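# Stack skittle box on other box, rest both poles

## Task

Set the box carrying the skittle squarely on top of the other box, with the skittle upright on it, and lay both poles onto their rests. Throughout, arm3's ring_pip goal is capped at +79.4 degrees (its stop is at +108): any higher request is treated as +79.4, and its hand_goal line shows that value.

## Robot and tools

Robots: four identical Kinova Gen3 arms, arm1 to arm4, each with seven joints, a right hand (index, middle, ring fingers and a thumb, four independently motored hinges each) and a wrist camera (arm1_cam_wrist to arm4_cam_wrist). Two room cameras: cam_high and cam_low. Feet in the scene frame (m): arm1 at x=-1.439 y=+0.240 z=+0.816, arm2 at x=-1.441 y=-0.240 z=+0.796, both facing +x; arm3 at x=+1.440 y=-0.238 z=+0.834 and arm4 at x=+1.439 y=+0.242 z=+0.785, both turned about 180 degrees to face -x. Scene frame: origin on the floor, +z up. Reach is roughly 1.05 m from the joint1 axis.

move: the only way to command. Keys are arm1, arm2, arm3, arm4 (one object per robot; omit a robot to leave its old command running) plus optional cameras. Each robot object holds joints, a map from joint name to an absolute target (not an offset), and optional min_time_s (0.1 to 8 s, a lower bound on how long that robot's arm motions take). Arm joints are in radians: joint1_rad, joint3_rad, joint5_rad, joint7_rad from -6.283 to 6.283; joint2_rad -2.249 to 2.249; joint4_rad -2.579 to 2.579; joint6_rad -2.099 to 2.099; done tolerance 0.01. joint1 turns the arm about its base (positive clockwise from above, 0 = along the foot's +x); joint2 is the shoulder (0 upright, positive leans forward); joint4 the elbow and joint6 the wrist (0 straight); joint3/5 twist the upper arm and forearm; joint7 rolls the hand (positive counter-clockwise seen from behind). Hand keys hand_index_mcp ... hand_thumb_ipl take a unitless number from -1 to 1 that maps linearly between the hinge's two stops (tolerance 0.02). For fingers, moving toward -1 curls mcp/pip/dip toward the palm; straight is mcp +0.75, pip +0.58, dip +0.70, abd 0.00. Thumb: cmc toward -1 brings it in front of the palm (straight +0.71), axl rotates it about its own line (+0.68), mcp +0.23 and ipl +0.17 straight. hand_current_limit (-1 to 1, mapping 0 to 550 mA) caps grip force; hand_speed (-0.96 to 1) sets finger speed; both start at +0.4 and -0.6. Omitted keys keep their goals, so a grip holds; resending a hinge's current reading as its goal relaxes it. Motions of one arm start and finish together; different arms end independently. Unknown keys make the call invalid; out-of-range values get it refused, and a refusal skips the rest of that reply's move, wait and finished_scene calls.

Reference posture: with joints 1, 3, 5 at 0, joint7 at 1.57 and fingers pointing down ahead of the arm, the palm faces left and the thumb lies on the far side from the foot. Hand point axes: +z along straight fingers, +x across the palm away from the thumb, +y out of the palm face. Fingertips reach about 0.156 m beyond the hand point when straight; the wrist camera sits on a mast on the palm side and looks toward the index knuckle at about 45 degrees. The mast itself can strike objects.

cameras: list of names, or ["all"], or [] for none. If omitted, a no-action move returns all, otherwise none. A move with no robot keys returns full state, the images and the scene number.

wait: seconds from 0 to 10; commands nothing new, returns state and optional images.

zoom_image: camera plus region [x0, y0, x1, y1] in pixels from the top-left, up to 504 by 504, on that camera's latest image only.

finished_scene: scene is the current scene's number; irreversible. The arrangement must stay correct without the robots holding it.

Reading results: a "move" line lists each robot sent a motion with done or its worst status (e.g. time_out). joint_status per joint: done, off_target (resting away, possibly still pushing), time_out (holds where it stopped), not_followed (a collision guard withheld the arm; it may retry later). "as last shown" marks robots not in the action; their lines are repeated from before. joint_positions, Joint velocities (rad/s, arm joints only; "within noise" means stationary), joint torques (N m, offset and noisy), Flange force (approximate; "no reading" possible). hand_state gives one word per hand motor: moving, goal, blocked (pressing against something, useful to detect a grasp) or overload; each <motor>_current_ma is positive when pushing toward -1. hand_goal_* lines show written goals. on_its_own reports uncommanded behaviour. MOTOR HOT appears from 60 °C.

Hazards: the arms do not stop on contact and can push hard. Joint torque limits are 104.5 N m (joints 1 to 4) and 51.3 N m (5 to 7), including held loads; exceeding one, or deviating over 5 degrees from plan, freezes that arm and its hand for 10 s, and hand commands sent meanwhile are lost, so resend them. Finger motors at 495 mA or more for 5 s shut off for 10 s. At 75 °C an arm sags and stops; after that, resend targets marked limit_stop_at_motor_heat. Two robots squeezing each other, including a hand closing on another robot's fingers, fails the scene; the guard may not prevent arm-on-arm hits. Never knock items off the work area, drop them from height, or slam fixed objects. Loose objects may get brief random pushes. The scene keeps running while you think, holding the last command.

Each tool is called after ">>>" as name([rows], argument=value, ...), one row to a line, values as JSON.

## Session

>>> move()

Scene clock: 0.00 s.
Joint torques (N m): no reading
Motor temperatures (°C): arm1=[42 34 32 39 41 39 48] | arm2=[34 32 39 40 39 46 47] | arm3=[37 37 37 41 42 43 38] | arm4=[32 37 33 37 39 37 43]
Flange force (N): no reading
Joint velocities: within noise
arm1.joint_positions: joint1_rad=-0.170 joint2_rad=-0.404 joint3_rad=-0.122 joint4_rad=+1.444 joint5_rad=-0.012 joint6_rad=+2.010 joint7_rad=+1.679 hand_index_mcp=+0.753 hand_index_abd=+0.000 hand_index_pip=+0.577 hand_index_dip=+0.696 hand_middle_mcp=+0.753 hand_middle_abd=+0.000 hand_middle_pip=+0.577 hand_middle_dip=+0.696 hand_ring_mcp=+0.753 hand_ring_abd=+0.000 hand_ring_pip=+0.577 hand_ring_dip=+0.696 hand_thumb_cmc=+0.714 hand_thumb_axl=+0.677 hand_thumb_mcp=+0.226 hand_thumb_ipl=+0.168 hand_current_limit=+0.400 hand_speed=-0.600
arm1.joint_status: not commanded
arm1.hand_state: goal,goal,goal,goal,goal,goal,goal,goal,goal,goal,goal,goal,goal,goal,goal,goal
arm1.index_mcp_current_ma: 0
arm1.index_abd_current_ma: 0
arm1.index_pip_current_ma: 0
arm1.index_dip_current_ma: 0
arm1.middle_mcp_current_ma: 0
arm1.middle_abd_current_ma: 0
arm1.middle_pip_current_ma: 0
arm1.middle_dip_current_ma: 0
arm1.ring_mcp_current_ma: 0
arm1.ring_abd_current_ma: 0
arm1.ring_pip_current_ma: 0
arm1.ring_dip_current_ma: 0
arm1.thumb_cmc_current_ma: 0
arm1.thumb_axl_current_ma: 0
arm1.thumb_mcp_current_ma: 0
arm1.thumb_ipl_current_ma: 0
arm1.hand_goal_index_mcp: 0.754
arm1.hand_goal_index_abd: 0.000
arm1.hand_goal_index_pip: 0.576
arm1.hand_goal_index_dip: 0.696
arm1.hand_goal_middle_mcp: 0.754
arm1.hand_goal_middle_abd: 0.000
arm1.hand_goal_middle_pip: 0.576
arm1.hand_goal_middle_dip: 0.696
arm1.hand_goal_ring_mcp: 0.754
arm1.hand_goal_ring_abd: 0.000
arm1.hand_goal_ring_pip: 0.576
arm1.hand_goal_ring_dip: 0.696
arm1.hand_goal_thumb_cmc: 0.714
arm1.hand_goal_thumb_axl: 0.678
arm1.hand_goal_thumb_mcp: 0.226
arm1.hand_goal_thumb_ipl: 0.168
arm1.hand: x=-1.3286 y=+0.3555 z=+1.3455 quat_wxyz=(+0.051, -0.208, +0.977, -0.013) (m; scene frame)
arm2.joint_positions: joint1_rad=-0.171 joint2_rad=-0.421 joint3_rad=-0.094 joint4_rad=+1.426 joint5_rad=-0.065 joint6_rad=+2.010 joint7_rad=+1.666 hand_index_mcp=+0.753 hand_index_abd=+0.000 hand_index_pip=+0.577 hand_index_dip=+0.696 hand_middle_mcp=+0.753 hand_middle_abd=+0.000 hand_middle_pip=+0.577 hand_middle_dip=+0.696 hand_ring_mcp=+0.753 hand_ring_abd=+0.000 hand_ring_pip=+0.577 hand_ring_dip=+0.696 hand_thumb_cmc=+0.714 hand_thumb_axl=+0.677 hand_thumb_mcp=+0.226 hand_thumb_ipl=+0.168 hand_current_limit=+0.400 hand_speed=-0.600
arm2.joint_status: not commanded
arm2.hand_state: goal,goal,goal,goal,goal,goal,goal,goal,goal,goal,goal,goal,goal,goal,goal,goal
arm2.index_mcp_current_ma: 0
arm2.index_abd_current_ma: 0
arm2.index_pip_current_ma: 0
arm2.index_dip_current_ma: 0
arm2.middle_mcp_current_ma: 0
arm2.middle_abd_current_ma: 0
arm2.middle_pip_current_ma: 0
arm2.middle_dip_current_ma: 0
arm2.ring_mcp_current_ma: 0
arm2.ring_abd_current_ma: 0
arm2.ring_pip_current_ma: 0
arm2.ring_dip_current_ma: 0
arm2.thumb_cmc_current_ma: 0
arm2.thumb_axl_current_ma: 0
arm2.thumb_mcp_current_ma: 0
arm2.thumb_ipl_current_ma: 0
arm2.hand_goal_index_mcp: 0.754
arm2.hand_goal_index_abd: 0.000
arm2.hand_goal_index_pip: 0.576
arm2.hand_goal_index_dip: 0.696
arm2.hand_goal_middle_mcp: 0.754
arm2.hand_goal_middle_abd: 0.000
arm2.hand_goal_middle_pip: 0.576
arm2.hand_goal_middle_dip: 0.696
arm2.hand_goal_ring_mcp: 0.754
arm2.hand_goal_ring_abd: 0.000
arm2.hand_goal_ring_pip: 0.576
arm2.hand_goal_ring_dip: 0.696
arm2.hand_goal_thumb_cmc: 0.714
arm2.hand_goal_thumb_axl: 0.678
arm2.hand_goal_thumb_mcp: 0.226
arm2.hand_goal_thumb_ipl: 0.168
arm2.hand: x=-1.3299 y=-0.1145 z=+1.3380 quat_wxyz=(+0.061, -0.201, +0.977, +0.015) (m; scene frame)
arm3.joint_positions: joint1_rad=+0.108 joint2_rad=-0.371 joint3_rad=-0.054 joint4_rad=+1.451 joint5_rad=-0.037 joint6_rad=+2.032 joint7_rad=+1.639 hand_index_mcp=+0.753 hand_index_abd=+0.000 hand_index_pip=+0.577 hand_index_dip=+0.696 hand_middle_mcp=+0.753 hand_middle_abd=+0.000 hand_middle_pip=+0.577 hand_middle_dip=+0.696 hand_ring_mcp=+0.753 hand_ring_abd=+0.000 hand_ring_pip=+0.577 hand_ring_dip=+0.696 hand_thumb_cmc=+0.714 hand_thumb_axl=+0.677 hand_thumb_mcp=+0.226 hand_thumb_ipl=+0.168 hand_current_limit=+0.400 hand_speed=-0.600
arm3.joint_status: not commanded
arm3.hand_state: goal,goal,goal,goal,goal,goal,goal,goal,goal,goal,goal,goal,goal,goal,goal,goal
arm3.index_mcp_current_ma: 0
arm3.index_abd_current_ma: 0
arm3.index_pip_current_ma: 0
arm3.index_dip_current_ma: 0
arm3.middle_mcp_current_ma: 0
arm3.middle_abd_current_ma: 0
arm3.middle_pip_current_ma: 0
arm3.middle_dip_current_ma: 0
arm3.ring_mcp_current_ma: 0
arm3.ring_abd_current_ma: 0
arm3.ring_pip_current_ma: 0
arm3.ring_dip_current_ma: 0
arm3.thumb_cmc_current_ma: 0
arm3.thumb_axl_current_ma: 0
arm3.thumb_mcp_current_ma: 0
arm3.thumb_ipl_current_ma: 0
arm3.hand_goal_index_mcp: 0.754
arm3.hand_goal_index_abd: 0.000
arm3.hand_goal_index_pip: 0.576
arm3.hand_goal_index_dip: 0.696
arm3.hand_goal_middle_mcp: 0.754
arm3.hand_goal_middle_abd: 0.000
arm3.hand_goal_middle_pip: 0.576
arm3.hand_goal_middle_dip: 0.696
arm3.hand_goal_ring_mcp: 0.754
arm3.hand_goal_ring_abd: 0.000
arm3.hand_goal_ring_pip: 0.576
arm3.hand_goal_ring_dip: 0.696
arm3.hand_goal_thumb_cmc: 0.714
arm3.hand_goal_thumb_axl: 0.678
arm3.hand_goal_thumb_mcp: 0.226
arm3.hand_goal_thumb_ipl: 0.168
arm3.hand: x=+1.2852 y=-0.3018 z=+1.3600 quat_wxyz=(+0.013, +0.999, +0.026, -0.012) (m; scene frame)
arm4.joint_positions: joint1_rad=+0.072 joint2_rad=-0.494 joint3_rad=-0.104 joint4_rad=+1.489 joint5_rad=-0.030 joint6_rad=+1.948 joint7_rad=+1.758 hand_index_mcp=+0.753 hand_index_abd=+0.000 hand_index_pip=+0.577 hand_index_dip=+0.696 hand_middle_mcp=+0.753 hand_middle_abd=+0.000 hand_middle_pip=+0.577 hand_middle_dip=+0.696 hand_ring_mcp=+0.753 hand_ring_abd=+0.000 hand_ring_pip=+0.577 hand_ring_dip=+0.696 hand_thumb_cmc=+0.714 hand_thumb_axl=+0.677 hand_thumb_mcp=+0.226 hand_thumb_ipl=+0.168 hand_current_limit=+0.400 hand_speed=-0.600
arm4.joint_status: not commanded
arm4.hand_state: goal,goal,goal,goal,goal,goal,goal,goal,goal,goal,goal,goal,goal,goal,goal,goal
arm4.index_mcp_current_ma: 0
arm4.index_abd_current_ma: 0
arm4.index_pip_current_ma: 0
arm4.index_dip_current_ma: 0
arm4.middle_mcp_current_ma: 0
arm4.middle_abd_current_ma: 0
arm4.middle_pip_current_ma: 0
arm4.middle_dip_current_ma: 0
arm4.ring_mcp_current_ma: 0
arm4.ring_abd_current_ma: 0
arm4.ring_pip_current_ma: 0
arm4.ring_dip_current_ma: 0
arm4.thumb_cmc_current_ma: 0
arm4.thumb_axl_current_ma: 0
arm4.thumb_mcp_current_ma: 0
arm4.thumb_ipl_current_ma: 0
arm4.hand_goal_index_mcp: 0.754
arm4.hand_goal_index_abd: 0.000
arm4.hand_goal_index_pip: 0.576
arm4.hand_goal_index_dip: 0.696
arm4.hand_goal_middle_mcp: 0.754
arm4.hand_goal_middle_abd: 0.000
arm4.hand_goal_middle_pip: 0.576
arm4.hand_goal_middle_dip: 0.696
arm4.hand_goal_ring_mcp: 0.754
arm4.hand_goal_ring_abd: 0.000
arm4.hand_goal_ring_pip: 0.576
arm4.hand_goal_ring_dip: 0.696
arm4.hand_goal_thumb_cmc: 0.714
arm4.hand_goal_thumb_axl: 0.678
arm4.hand_goal_thumb_mcp: 0.226
arm4.hand_goal_thumb_ipl: 0.168
arm4.hand: x=+1.3150 y=+0.1589 z=+1.3154 quat_wxyz=(+0.020, -0.989, -0.103, +0.100) (m; scene frame)
pictures: arm1_cam_wrist, arm2_cam_wrist, arm3_cam_wrist, arm4_cam_wrist, cam_high, cam_low
Images, in order (width x height): arm1_cam_wrist 616x616, arm2_cam_wrist 616x616, arm3_cam_wrist 616x616, arm4_cam_wrist 616x616, cam_high 896x504, cam_low 896x504.

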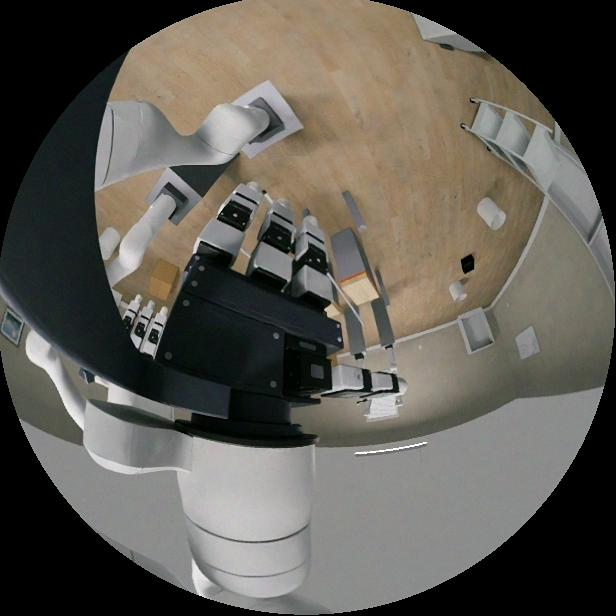

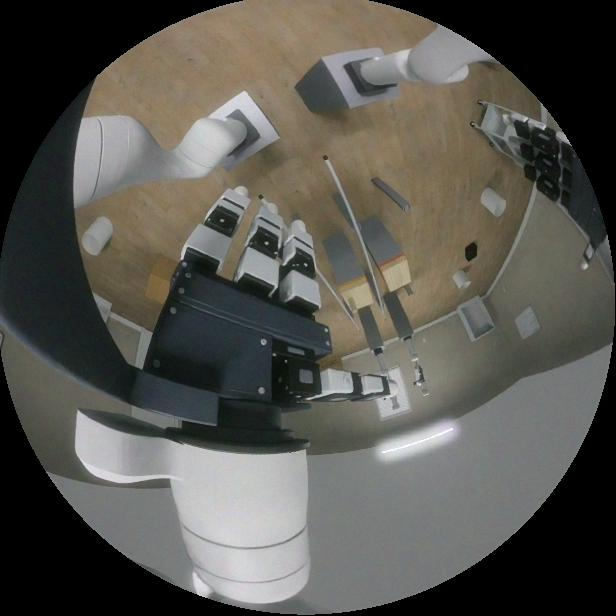

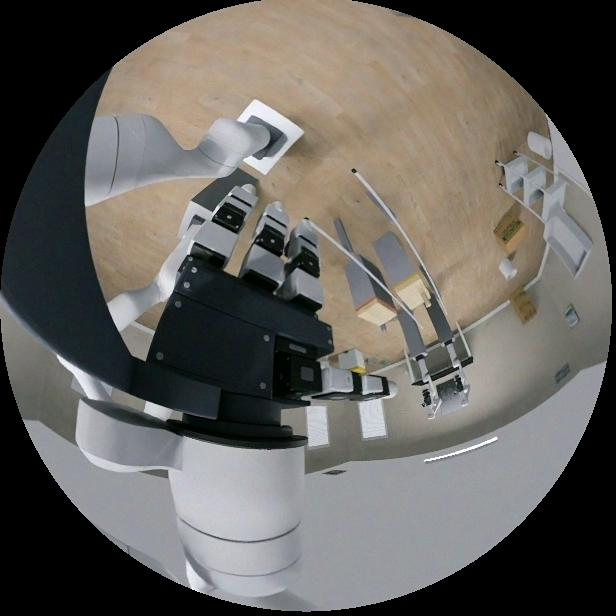

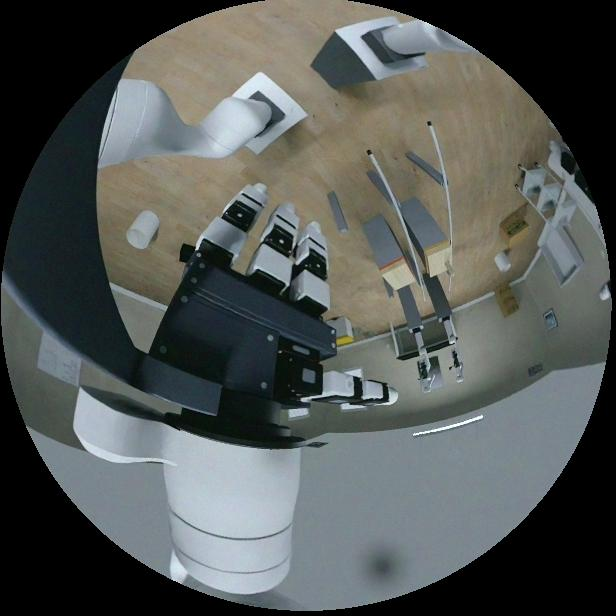

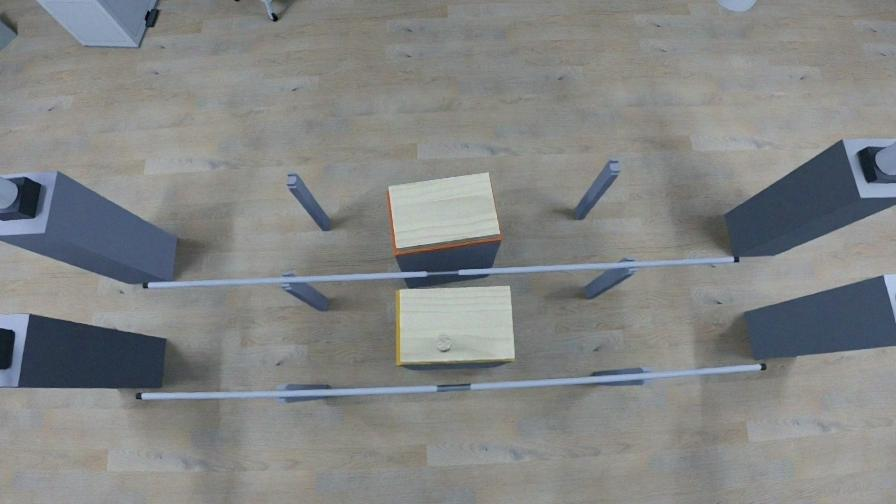

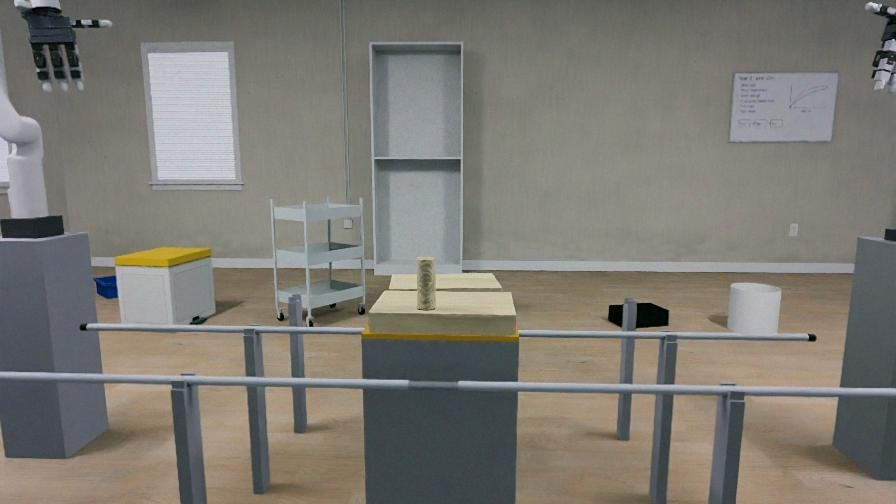

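>>> zoom_image(camera="cam_high", region=[340, 150, 560, 410])

>>> zoom_image(camera="cam_low", region=[330, 240, 550, 420])

>>> zoom_image(camera="cam_low", region=[0, 280, 330, 500])

>>> zoom_image(camera="cam_high", region=[120, 160, 420, 420])

>>> zoom_image(camera="cam_high", region=[500, 140, 800, 400])

>>> zoom_image(camera="arm4_cam_wrist", region=[310, 110, 500, 400])

Scaled by 1.938 from the camera's 896x504 image, which has a finer 1280x720 frame.

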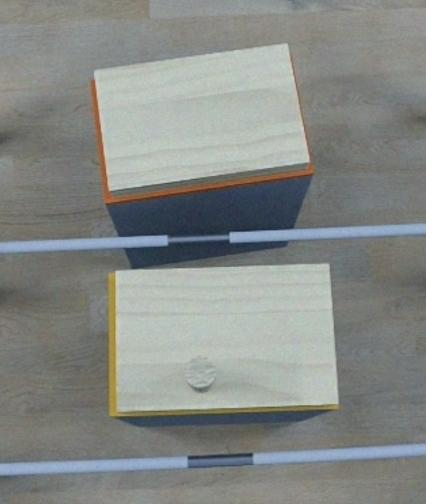

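Scaled by 2.291 from the camera's 896x504 image, which has a finer 1280x720 frame.

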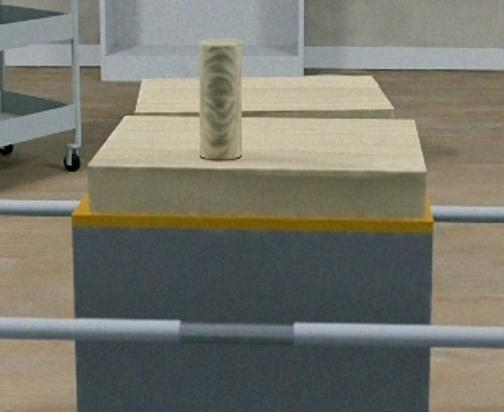

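Scaled by 1.527 from the camera's 896x504 image, which has a finer 1280x720 frame.

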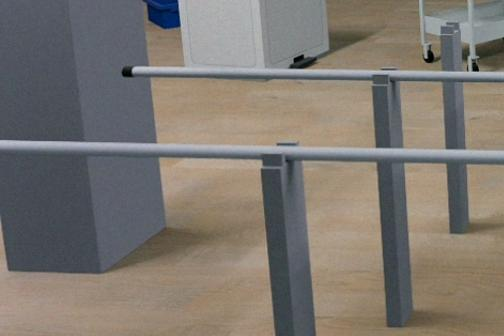

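Scaled by 1.680 from the camera's 896x504 image, which has a finer 1280x720 frame.

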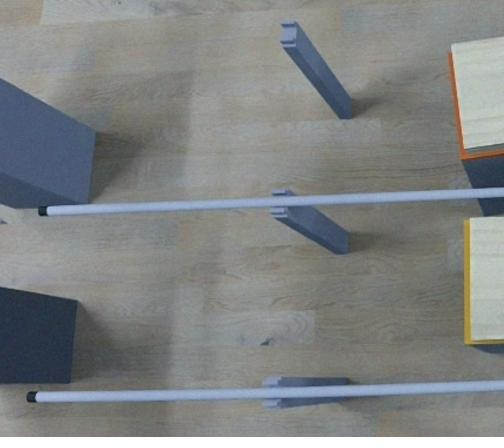

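Scaled by 1.680 from the camera's 896x504 image, which has a finer 1280x720 frame.

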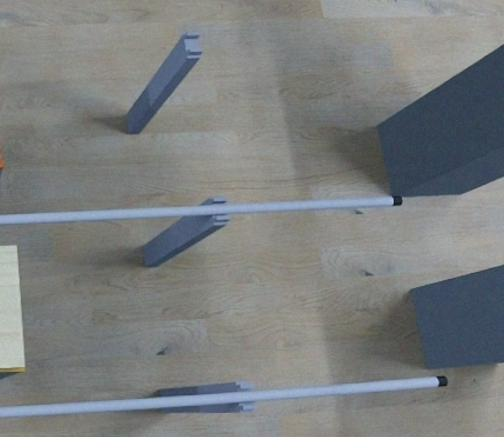

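Scaled by 1.738 from the camera's 616x616 image, which has a finer 880x880 frame.

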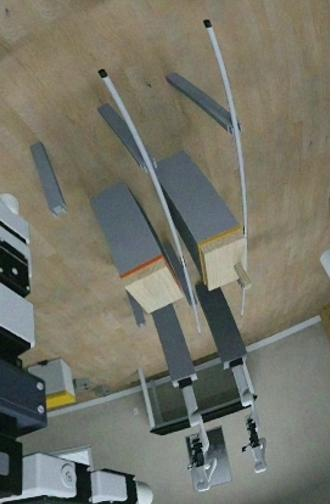

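>>> move(arm1={"joints":{"joint1_rad":0.2245,"joint2_rad":0.736,"joint3_rad":0,"joint4_rad":1.2012,"joint5_rad":0,"joint6_rad":1.2044,"joint7_rad":-1.3683},"min_time_s":5}, arm2={"joints":{"joint1_rad":0.414,"joint2_rad":0.8293,"joint3_rad":0,"joint4_rad":0.9497,"joint5_rad":0,"joint6_rad":1.3626,"joint7_rad":1.9648},"min_time_s":5}, arm3={"joints":{"joint1_rad":-0.4516,"joint2_rad":0.8568,"joint3_rad":0,"joint4_rad":1.0187,"joint5_rad":0,"joint6_rad":1.2661,"joint7_rad":-2.0484},"min_time_s":5}, arm4={"joints":{"joint1_rad":-0.3096,"joint2_rad":0.7112,"joint3_rad":0,"joint4_rad":1.1452,"joint5_rad":0,"joint6_rad":1.2852,"joint7_rad":1.2792},"min_time_s":5}, cameras=["all"])

Scene clock: 14.30 s.
Joint torques (N m): arm1=[0.14 -20.33 0.68 -8.42 0.25 -0.2 -0.01] | arm2=[-1.72 -22.54 1.62 -7.45 -0.6 -0.29 -0.08] | arm3=[0.75 -21.58 -0.06 -6.53 -0.02 0.22 0.51] | arm4=[1.14 -22.15 -0.56 -8.68 0.13 -0.1 -0.16]
Motor temperatures (°C): arm1=[42 34 32 38 41 39 48] | arm2=[34 32 39 40 39 46 47] | arm3=[36 37 37 41 42 43 38] | arm4=[32 37 33 37 38 37 43]
Flange force (N): arm1=[-3.1 -1.3 -0.4] | arm2=[-3.3 -4.7 -2.4] | arm3=[3.2 -4.4 -2.3] | arm4=[-0.9 1.9 2.2]
move: arm1 done; arm2 done; arm3 done; arm4 done
Joint velocities: within noise
arm1.joint_positions: joint1_rad=+0.225 joint2_rad=+0.736 joint3_rad=+0.000 joint4_rad=+1.201 joint5_rad=+0.000 joint6_rad=+1.204 joint7_rad=-1.368 hand_index_mcp=+0.753 hand_index_abd=+0.000 hand_index_pip=+0.577 hand_index_dip=+0.696 hand_middle_mcp=+0.753 hand_middle_abd=+0.000 hand_middle_pip=+0.577 hand_middle_dip=+0.696 hand_ring_mcp=+0.753 hand_ring_abd=+0.000 hand_ring_pip=+0.577 hand_ring_dip=+0.696 hand_thumb_cmc=+0.714 hand_thumb_axl=+0.677 hand_thumb_mcp=+0.224 hand_thumb_ipl=+0.168 hand_current_limit=+0.400 hand_speed=-0.600
arm1.joint_status: all done
arm1.hand_state: goal,goal,goal,goal,goal,goal,goal,goal,goal,goal,goal,goal,goal,goal,goal,goal
arm1.index_mcp_current_ma: -1
arm1.index_abd_current_ma: 0
arm1.index_pip_current_ma: 1
arm1.index_dip_current_ma: 0
arm1.middle_mcp_current_ma: -1
arm1.middle_abd_current_ma: 0
arm1.middle_pip_current_ma: 1
arm1.middle_dip_current_ma: 0
arm1.ring_mcp_current_ma: -1
arm1.ring_abd_current_ma: 0
arm1.ring_pip_current_ma: 1
arm1.ring_dip_current_ma: 0
arm1.thumb_cmc_current_ma: 0
arm1.thumb_axl_current_ma: -1
arm1.thumb_mcp_current_ma: -4
arm1.thumb_ipl_current_ma: 0
arm1.hand_goal_index_mcp: 0.754
arm1.hand_goal_index_abd: 0.000
arm1.hand_goal_index_pip: 0.576
arm1.hand_goal_index_dip: 0.696
arm1.hand_goal_middle_mcp: 0.754
arm1.hand_goal_middle_abd: 0.000
arm1.hand_goal_middle_pip: 0.576
arm1.hand_goal_middle_dip: 0.696
arm1.hand_goal_ring_mcp: 0.754
arm1.hand_goal_ring_abd: 0.000
arm1.hand_goal_ring_pip: 0.576
arm1.hand_goal_ring_dip: 0.696
arm1.hand_goal_thumb_cmc: 0.714
arm1.hand_goal_thumb_axl: 0.678
arm1.hand_goal_thumb_mcp: 0.226
arm1.hand_goal_thumb_ipl: 0.168
arm1.hand: x=-0.9042 y=+0.0142 z=+1.0028 quat_wxyz=(-0.002, +1.000, +0.000, +0.005) (m; scene frame)
arm2.joint_positions: joint1_rad=+0.414 joint2_rad=+0.829 joint3_rad=+0.000 joint4_rad=+0.950 joint5_rad=+0.000 joint6_rad=+1.363 joint7_rad=+1.965 hand_index_mcp=+0.753 hand_index_abd=+0.000 hand_index_pip=+0.577 hand_index_dip=+0.696 hand_middle_mcp=+0.753 hand_middle_abd=+0.000 hand_middle_pip=+0.577 hand_middle_dip=+0.696 hand_ring_mcp=+0.753 hand_ring_abd=+0.000 hand_ring_pip=+0.577 hand_ring_dip=+0.696 hand_thumb_cmc=+0.714 hand_thumb_axl=+0.677 hand_thumb_mcp=+0.224 hand_thumb_ipl=+0.168 hand_current_limit=+0.400 hand_speed=-0.600
arm2.joint_status: all done
arm2.hand_state: goal,goal,goal,goal,goal,goal,goal,goal,goal,goal,goal,goal,goal,goal,goal,goal
arm2.index_mcp_current_ma: 0
arm2.index_abd_current_ma: 0
arm2.index_pip_current_ma: 0
arm2.index_dip_current_ma: 0
arm2.middle_mcp_current_ma: 0
arm2.middle_abd_current_ma: 0
arm2.middle_pip_current_ma: 0
arm2.middle_dip_current_ma: 0
arm2.ring_mcp_current_ma: 0
arm2.ring_abd_current_ma: 0
arm2.ring_pip_current_ma: 0
arm2.ring_dip_current_ma: 0
arm2.thumb_cmc_current_ma: 0
arm2.thumb_axl_current_ma: 0
arm2.thumb_mcp_current_ma: -1
arm2.thumb_ipl_current_ma: 0
arm2.hand_goal_index_mcp: 0.754
arm2.hand_goal_index_abd: 0.000
arm2.hand_goal_index_pip: 0.576
arm2.hand_goal_index_dip: 0.696
arm2.hand_goal_middle_mcp: 0.754
arm2.hand_goal_middle_abd: 0.000
arm2.hand_goal_middle_pip: 0.576
arm2.hand_goal_middle_dip: 0.696
arm2.hand_goal_ring_mcp: 0.754
arm2.hand_goal_ring_abd: 0.000
arm2.hand_goal_ring_pip: 0.576
arm2.hand_goal_ring_dip: 0.696
arm2.hand_goal_thumb_cmc: 0.714
arm2.hand_goal_thumb_axl: 0.678
arm2.hand_goal_thumb_mcp: 0.226
arm2.hand_goal_thumb_ipl: 0.168
arm2.hand: x=-0.8577 y=-0.4146 z=+0.9993 quat_wxyz=(+0.000, +0.000, +1.000, +0.000) (m; scene frame)
arm3.joint_positions: joint1_rad=-0.452 joint2_rad=+0.857 joint3_rad=+0.000 joint4_rad=+1.019 joint5_rad=+0.000 joint6_rad=+1.266 joint7_rad=-2.048 hand_index_mcp=+0.753 hand_index_abd=+0.000 hand_index_pip=+0.577 hand_index_dip=+0.696 hand_middle_mcp=+0.753 hand_middle_abd=+0.000 hand_middle_pip=+0.577 hand_middle_dip=+0.696 hand_ring_mcp=+0.753 hand_ring_abd=+0.000 hand_ring_pip=+0.577 hand_ring_dip=+0.696 hand_thumb_cmc=+0.714 hand_thumb_axl=+0.677 hand_thumb_mcp=+0.224 hand_thumb_ipl=+0.168 hand_current_limit=+0.400 hand_speed=-0.600
arm3.joint_status: all done
arm3.hand_state: goal,goal,goal,goal,goal,goal,goal,goal,goal,goal,goal,goal,goal,goal,goal,goal
arm3.index_mcp_current_ma: -4
arm3.index_abd_current_ma: 0
arm3.index_pip_current_ma: 3
arm3.index_dip_current_ma: 0
arm3.middle_mcp_current_ma: -4
arm3.middle_abd_current_ma: 0
arm3.middle_pip_current_ma: 3
arm3.middle_dip_current_ma: 0
arm3.ring_mcp_current_ma: -4
arm3.ring_abd_current_ma: 0
arm3.ring_pip_current_ma: 3
arm3.ring_dip_current_ma: 0
arm3.thumb_cmc_current_ma: 1
arm3.thumb_axl_current_ma: -3
arm3.thumb_mcp_current_ma: -13
arm3.thumb_ipl_current_ma: -2
arm3.hand_goal_index_mcp: 0.754
arm3.hand_goal_index_abd: 0.000
arm3.hand_goal_index_pip: 0.576
arm3.hand_goal_index_dip: 0.696
arm3.hand_goal_middle_mcp: 0.754
arm3.hand_goal_middle_abd: 0.000
arm3.hand_goal_middle_pip: 0.576
arm3.hand_goal_middle_dip: 0.696
arm3.hand_goal_ring_mcp: 0.754
arm3.hand_goal_ring_abd: 0.000
arm3.hand_goal_ring_pip: 0.576
arm3.hand_goal_ring_dip: 0.696
arm3.hand_goal_thumb_cmc: 0.714
arm3.hand_goal_thumb_axl: 0.678
arm3.hand_goal_thumb_mcp: 0.226
arm3.hand_goal_thumb_ipl: 0.168
arm3.hand: x=+0.9008 y=-0.4118 z=+0.9979 quat_wxyz=(-0.003, +0.000, -1.000, +0.007) (m; scene frame)
arm4.joint_positions: joint1_rad=-0.310 joint2_rad=+0.711 joint3_rad=+0.000 joint4_rad=+1.145 joint5_rad=+0.000 joint6_rad=+1.285 joint7_rad=+1.279 hand_index_mcp=+0.753 hand_index_abd=+0.000 hand_index_pip=+0.577 hand_index_dip=+0.696 hand_middle_mcp=+0.753 hand_middle_abd=+0.000 hand_middle_pip=+0.577 hand_middle_dip=+0.696 hand_ring_mcp=+0.753 hand_ring_abd=+0.000 hand_ring_pip=+0.577 hand_ring_dip=+0.696 hand_thumb_cmc=+0.714 hand_thumb_axl=+0.677 hand_thumb_mcp=+0.224 hand_thumb_ipl=+0.168 hand_current_limit=+0.400 hand_speed=-0.600
arm4.joint_status: all done
arm4.hand_state: goal,goal,goal,goal,goal,goal,goal,goal,goal,goal,goal,goal,goal,goal,goal,goal
arm4.index_mcp_current_ma: 0
arm4.index_abd_current_ma: 0
arm4.index_pip_current_ma: 0
arm4.index_dip_current_ma: 0
arm4.middle_mcp_current_ma: 0
arm4.middle_abd_current_ma: 0
arm4.middle_pip_current_ma: 0
arm4.middle_dip_current_ma: 0
arm4.ring_mcp_current_ma: 0
arm4.ring_abd_current_ma: 0
arm4.ring_pip_current_ma: 0
arm4.ring_dip_current_ma: 0
arm4.thumb_cmc_current_ma: 0
arm4.thumb_axl_current_ma: 0
arm4.thumb_mcp_current_ma: -2
arm4.thumb_ipl_current_ma: 0
arm4.hand_goal_index_mcp: 0.754
arm4.hand_goal_index_abd: 0.000
arm4.hand_goal_index_pip: 0.576
arm4.hand_goal_index_dip: 0.696
arm4.hand_goal_middle_mcp: 0.754
arm4.hand_goal_middle_abd: 0.000
arm4.hand_goal_middle_pip: 0.576
arm4.hand_goal_middle_dip: 0.696
arm4.hand_goal_ring_mcp: 0.754
arm4.hand_goal_ring_abd: 0.000
arm4.hand_goal_ring_pip: 0.576
arm4.hand_goal_ring_dip: 0.696
arm4.hand_goal_thumb_cmc: 0.714
arm4.hand_goal_thumb_axl: 0.678
arm4.hand_goal_thumb_mcp: 0.226
arm4.hand_goal_thumb_ipl: 0.168
arm4.hand: x=+0.8588 y=+0.0150 z=+1.0027 quat_wxyz=(-0.001, -1.000, +0.000, +0.004) (m; scene frame)
pictures: arm1_cam_wrist, arm2_cam_wrist, arm3_cam_wrist, arm4_cam_wrist, cam_high, cam_low
Images, in order (width x height): arm1_cam_wrist 616x616, arm2_cam_wrist 616x616, arm3_cam_wrist 616x616, arm4_cam_wrist 616x616, cam_high 896x504, cam_low 896x504.

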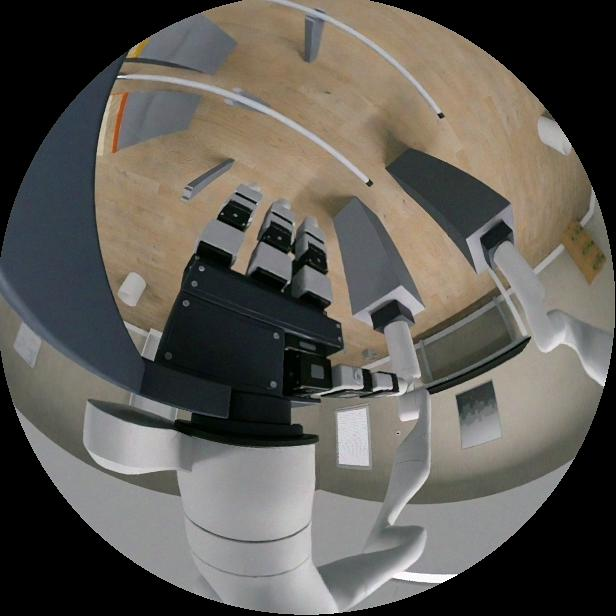

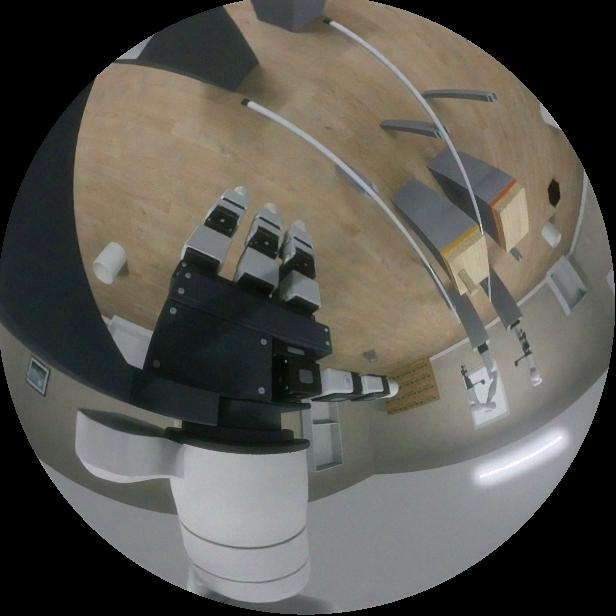

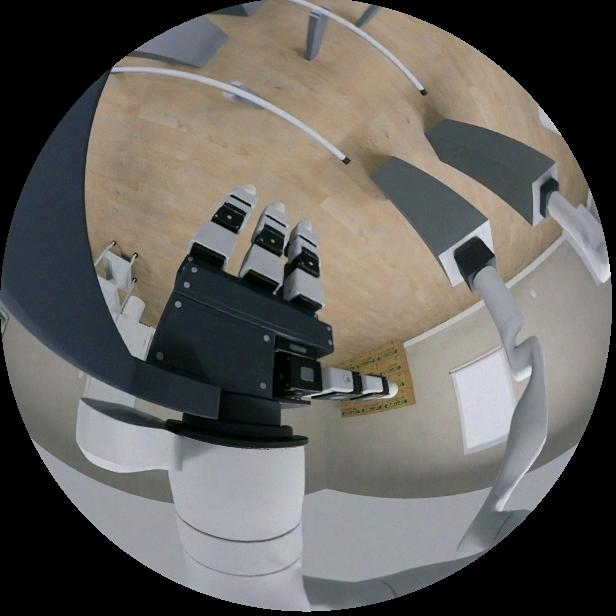

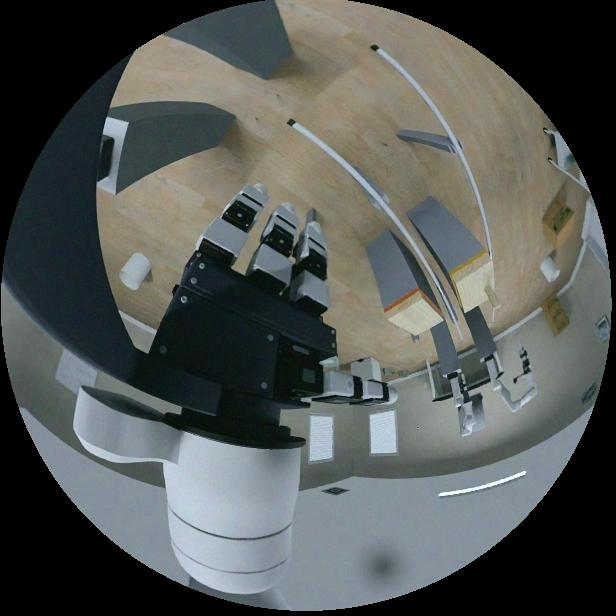

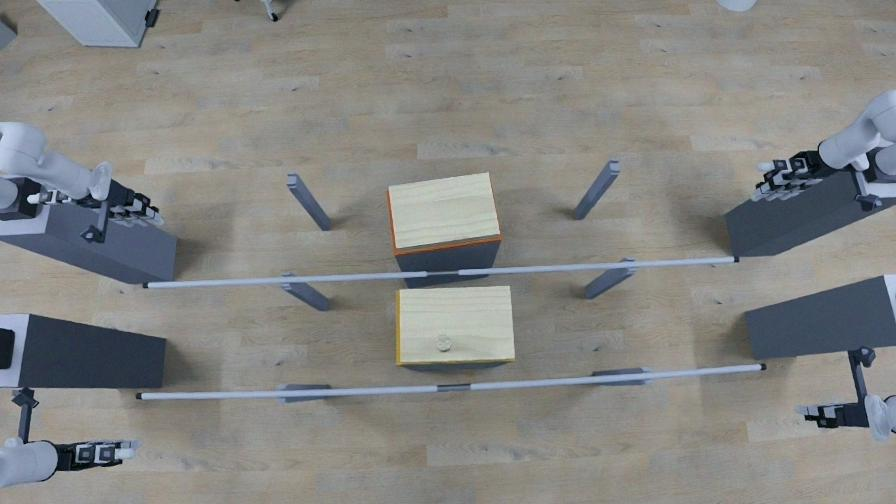

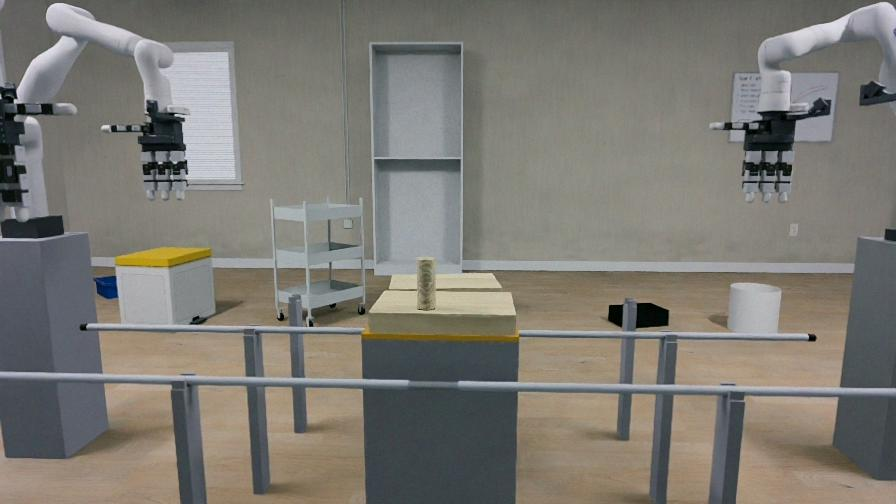

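>>> zoom_image(camera="cam_high", region=[60, 150, 200, 300])

>>> zoom_image(camera="cam_high", region=[0, 370, 170, 504])

>>> zoom_image(camera="cam_high", region=[720, 130, 896, 290])

>>> zoom_image(camera="cam_high", region=[720, 330, 896, 460])

>>> zoom_image(camera="cam_low", region=[0, 80, 210, 240])

>>> zoom_image(camera="cam_low", region=[700, 80, 896, 240])

Scaled by 3.360 from the camera's 896x504 image, which has a finer 1280x720 frame.

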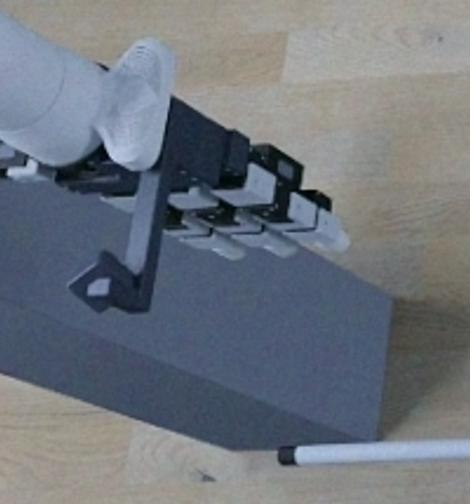

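Scaled by 2.965 from the camera's 896x504 image, which has a finer 1280x720 frame.

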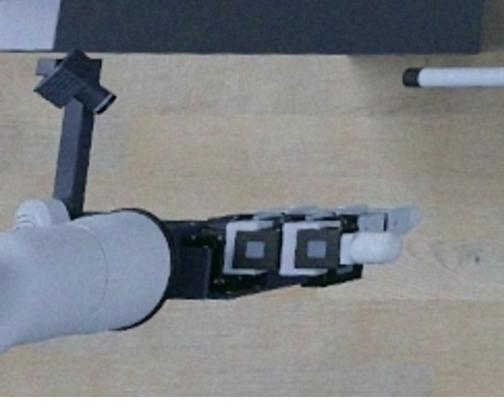

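Scaled by 2.864 from the camera's 896x504 image, which has a finer 1280x720 frame.

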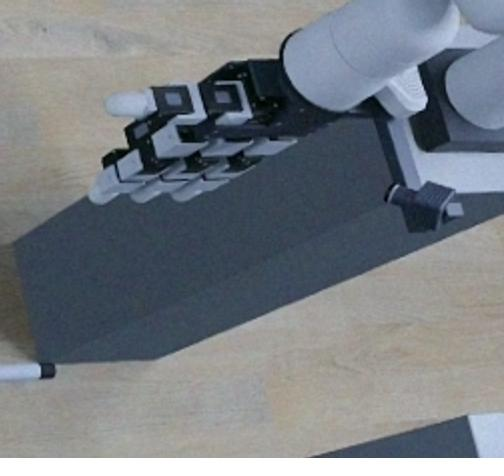

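Scaled by 2.864 from the camera's 896x504 image, which has a finer 1280x720 frame.

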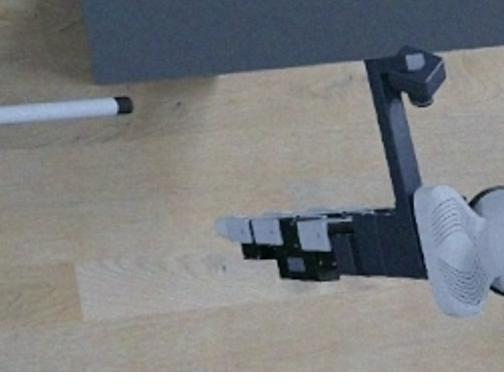

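Scaled by 2.400 from the camera's 896x504 image, which has a finer 1280x720 frame.

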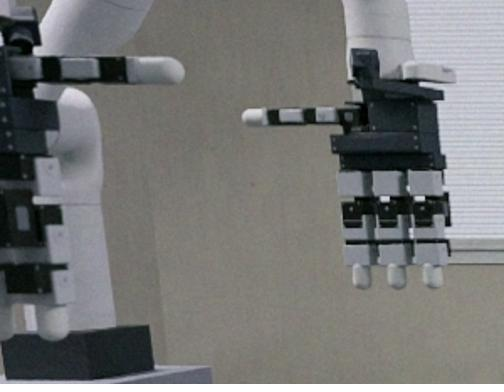

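Scaled by 2.571 from the camera's 896x504 image, which has a finer 1280x720 frame.

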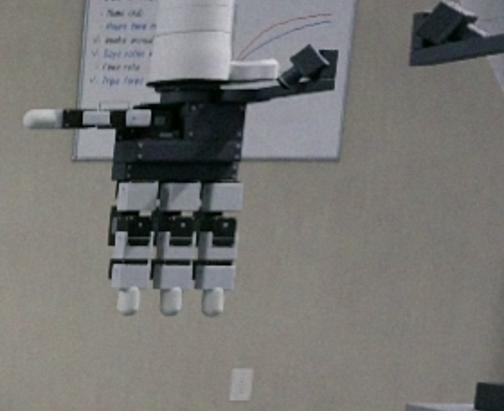

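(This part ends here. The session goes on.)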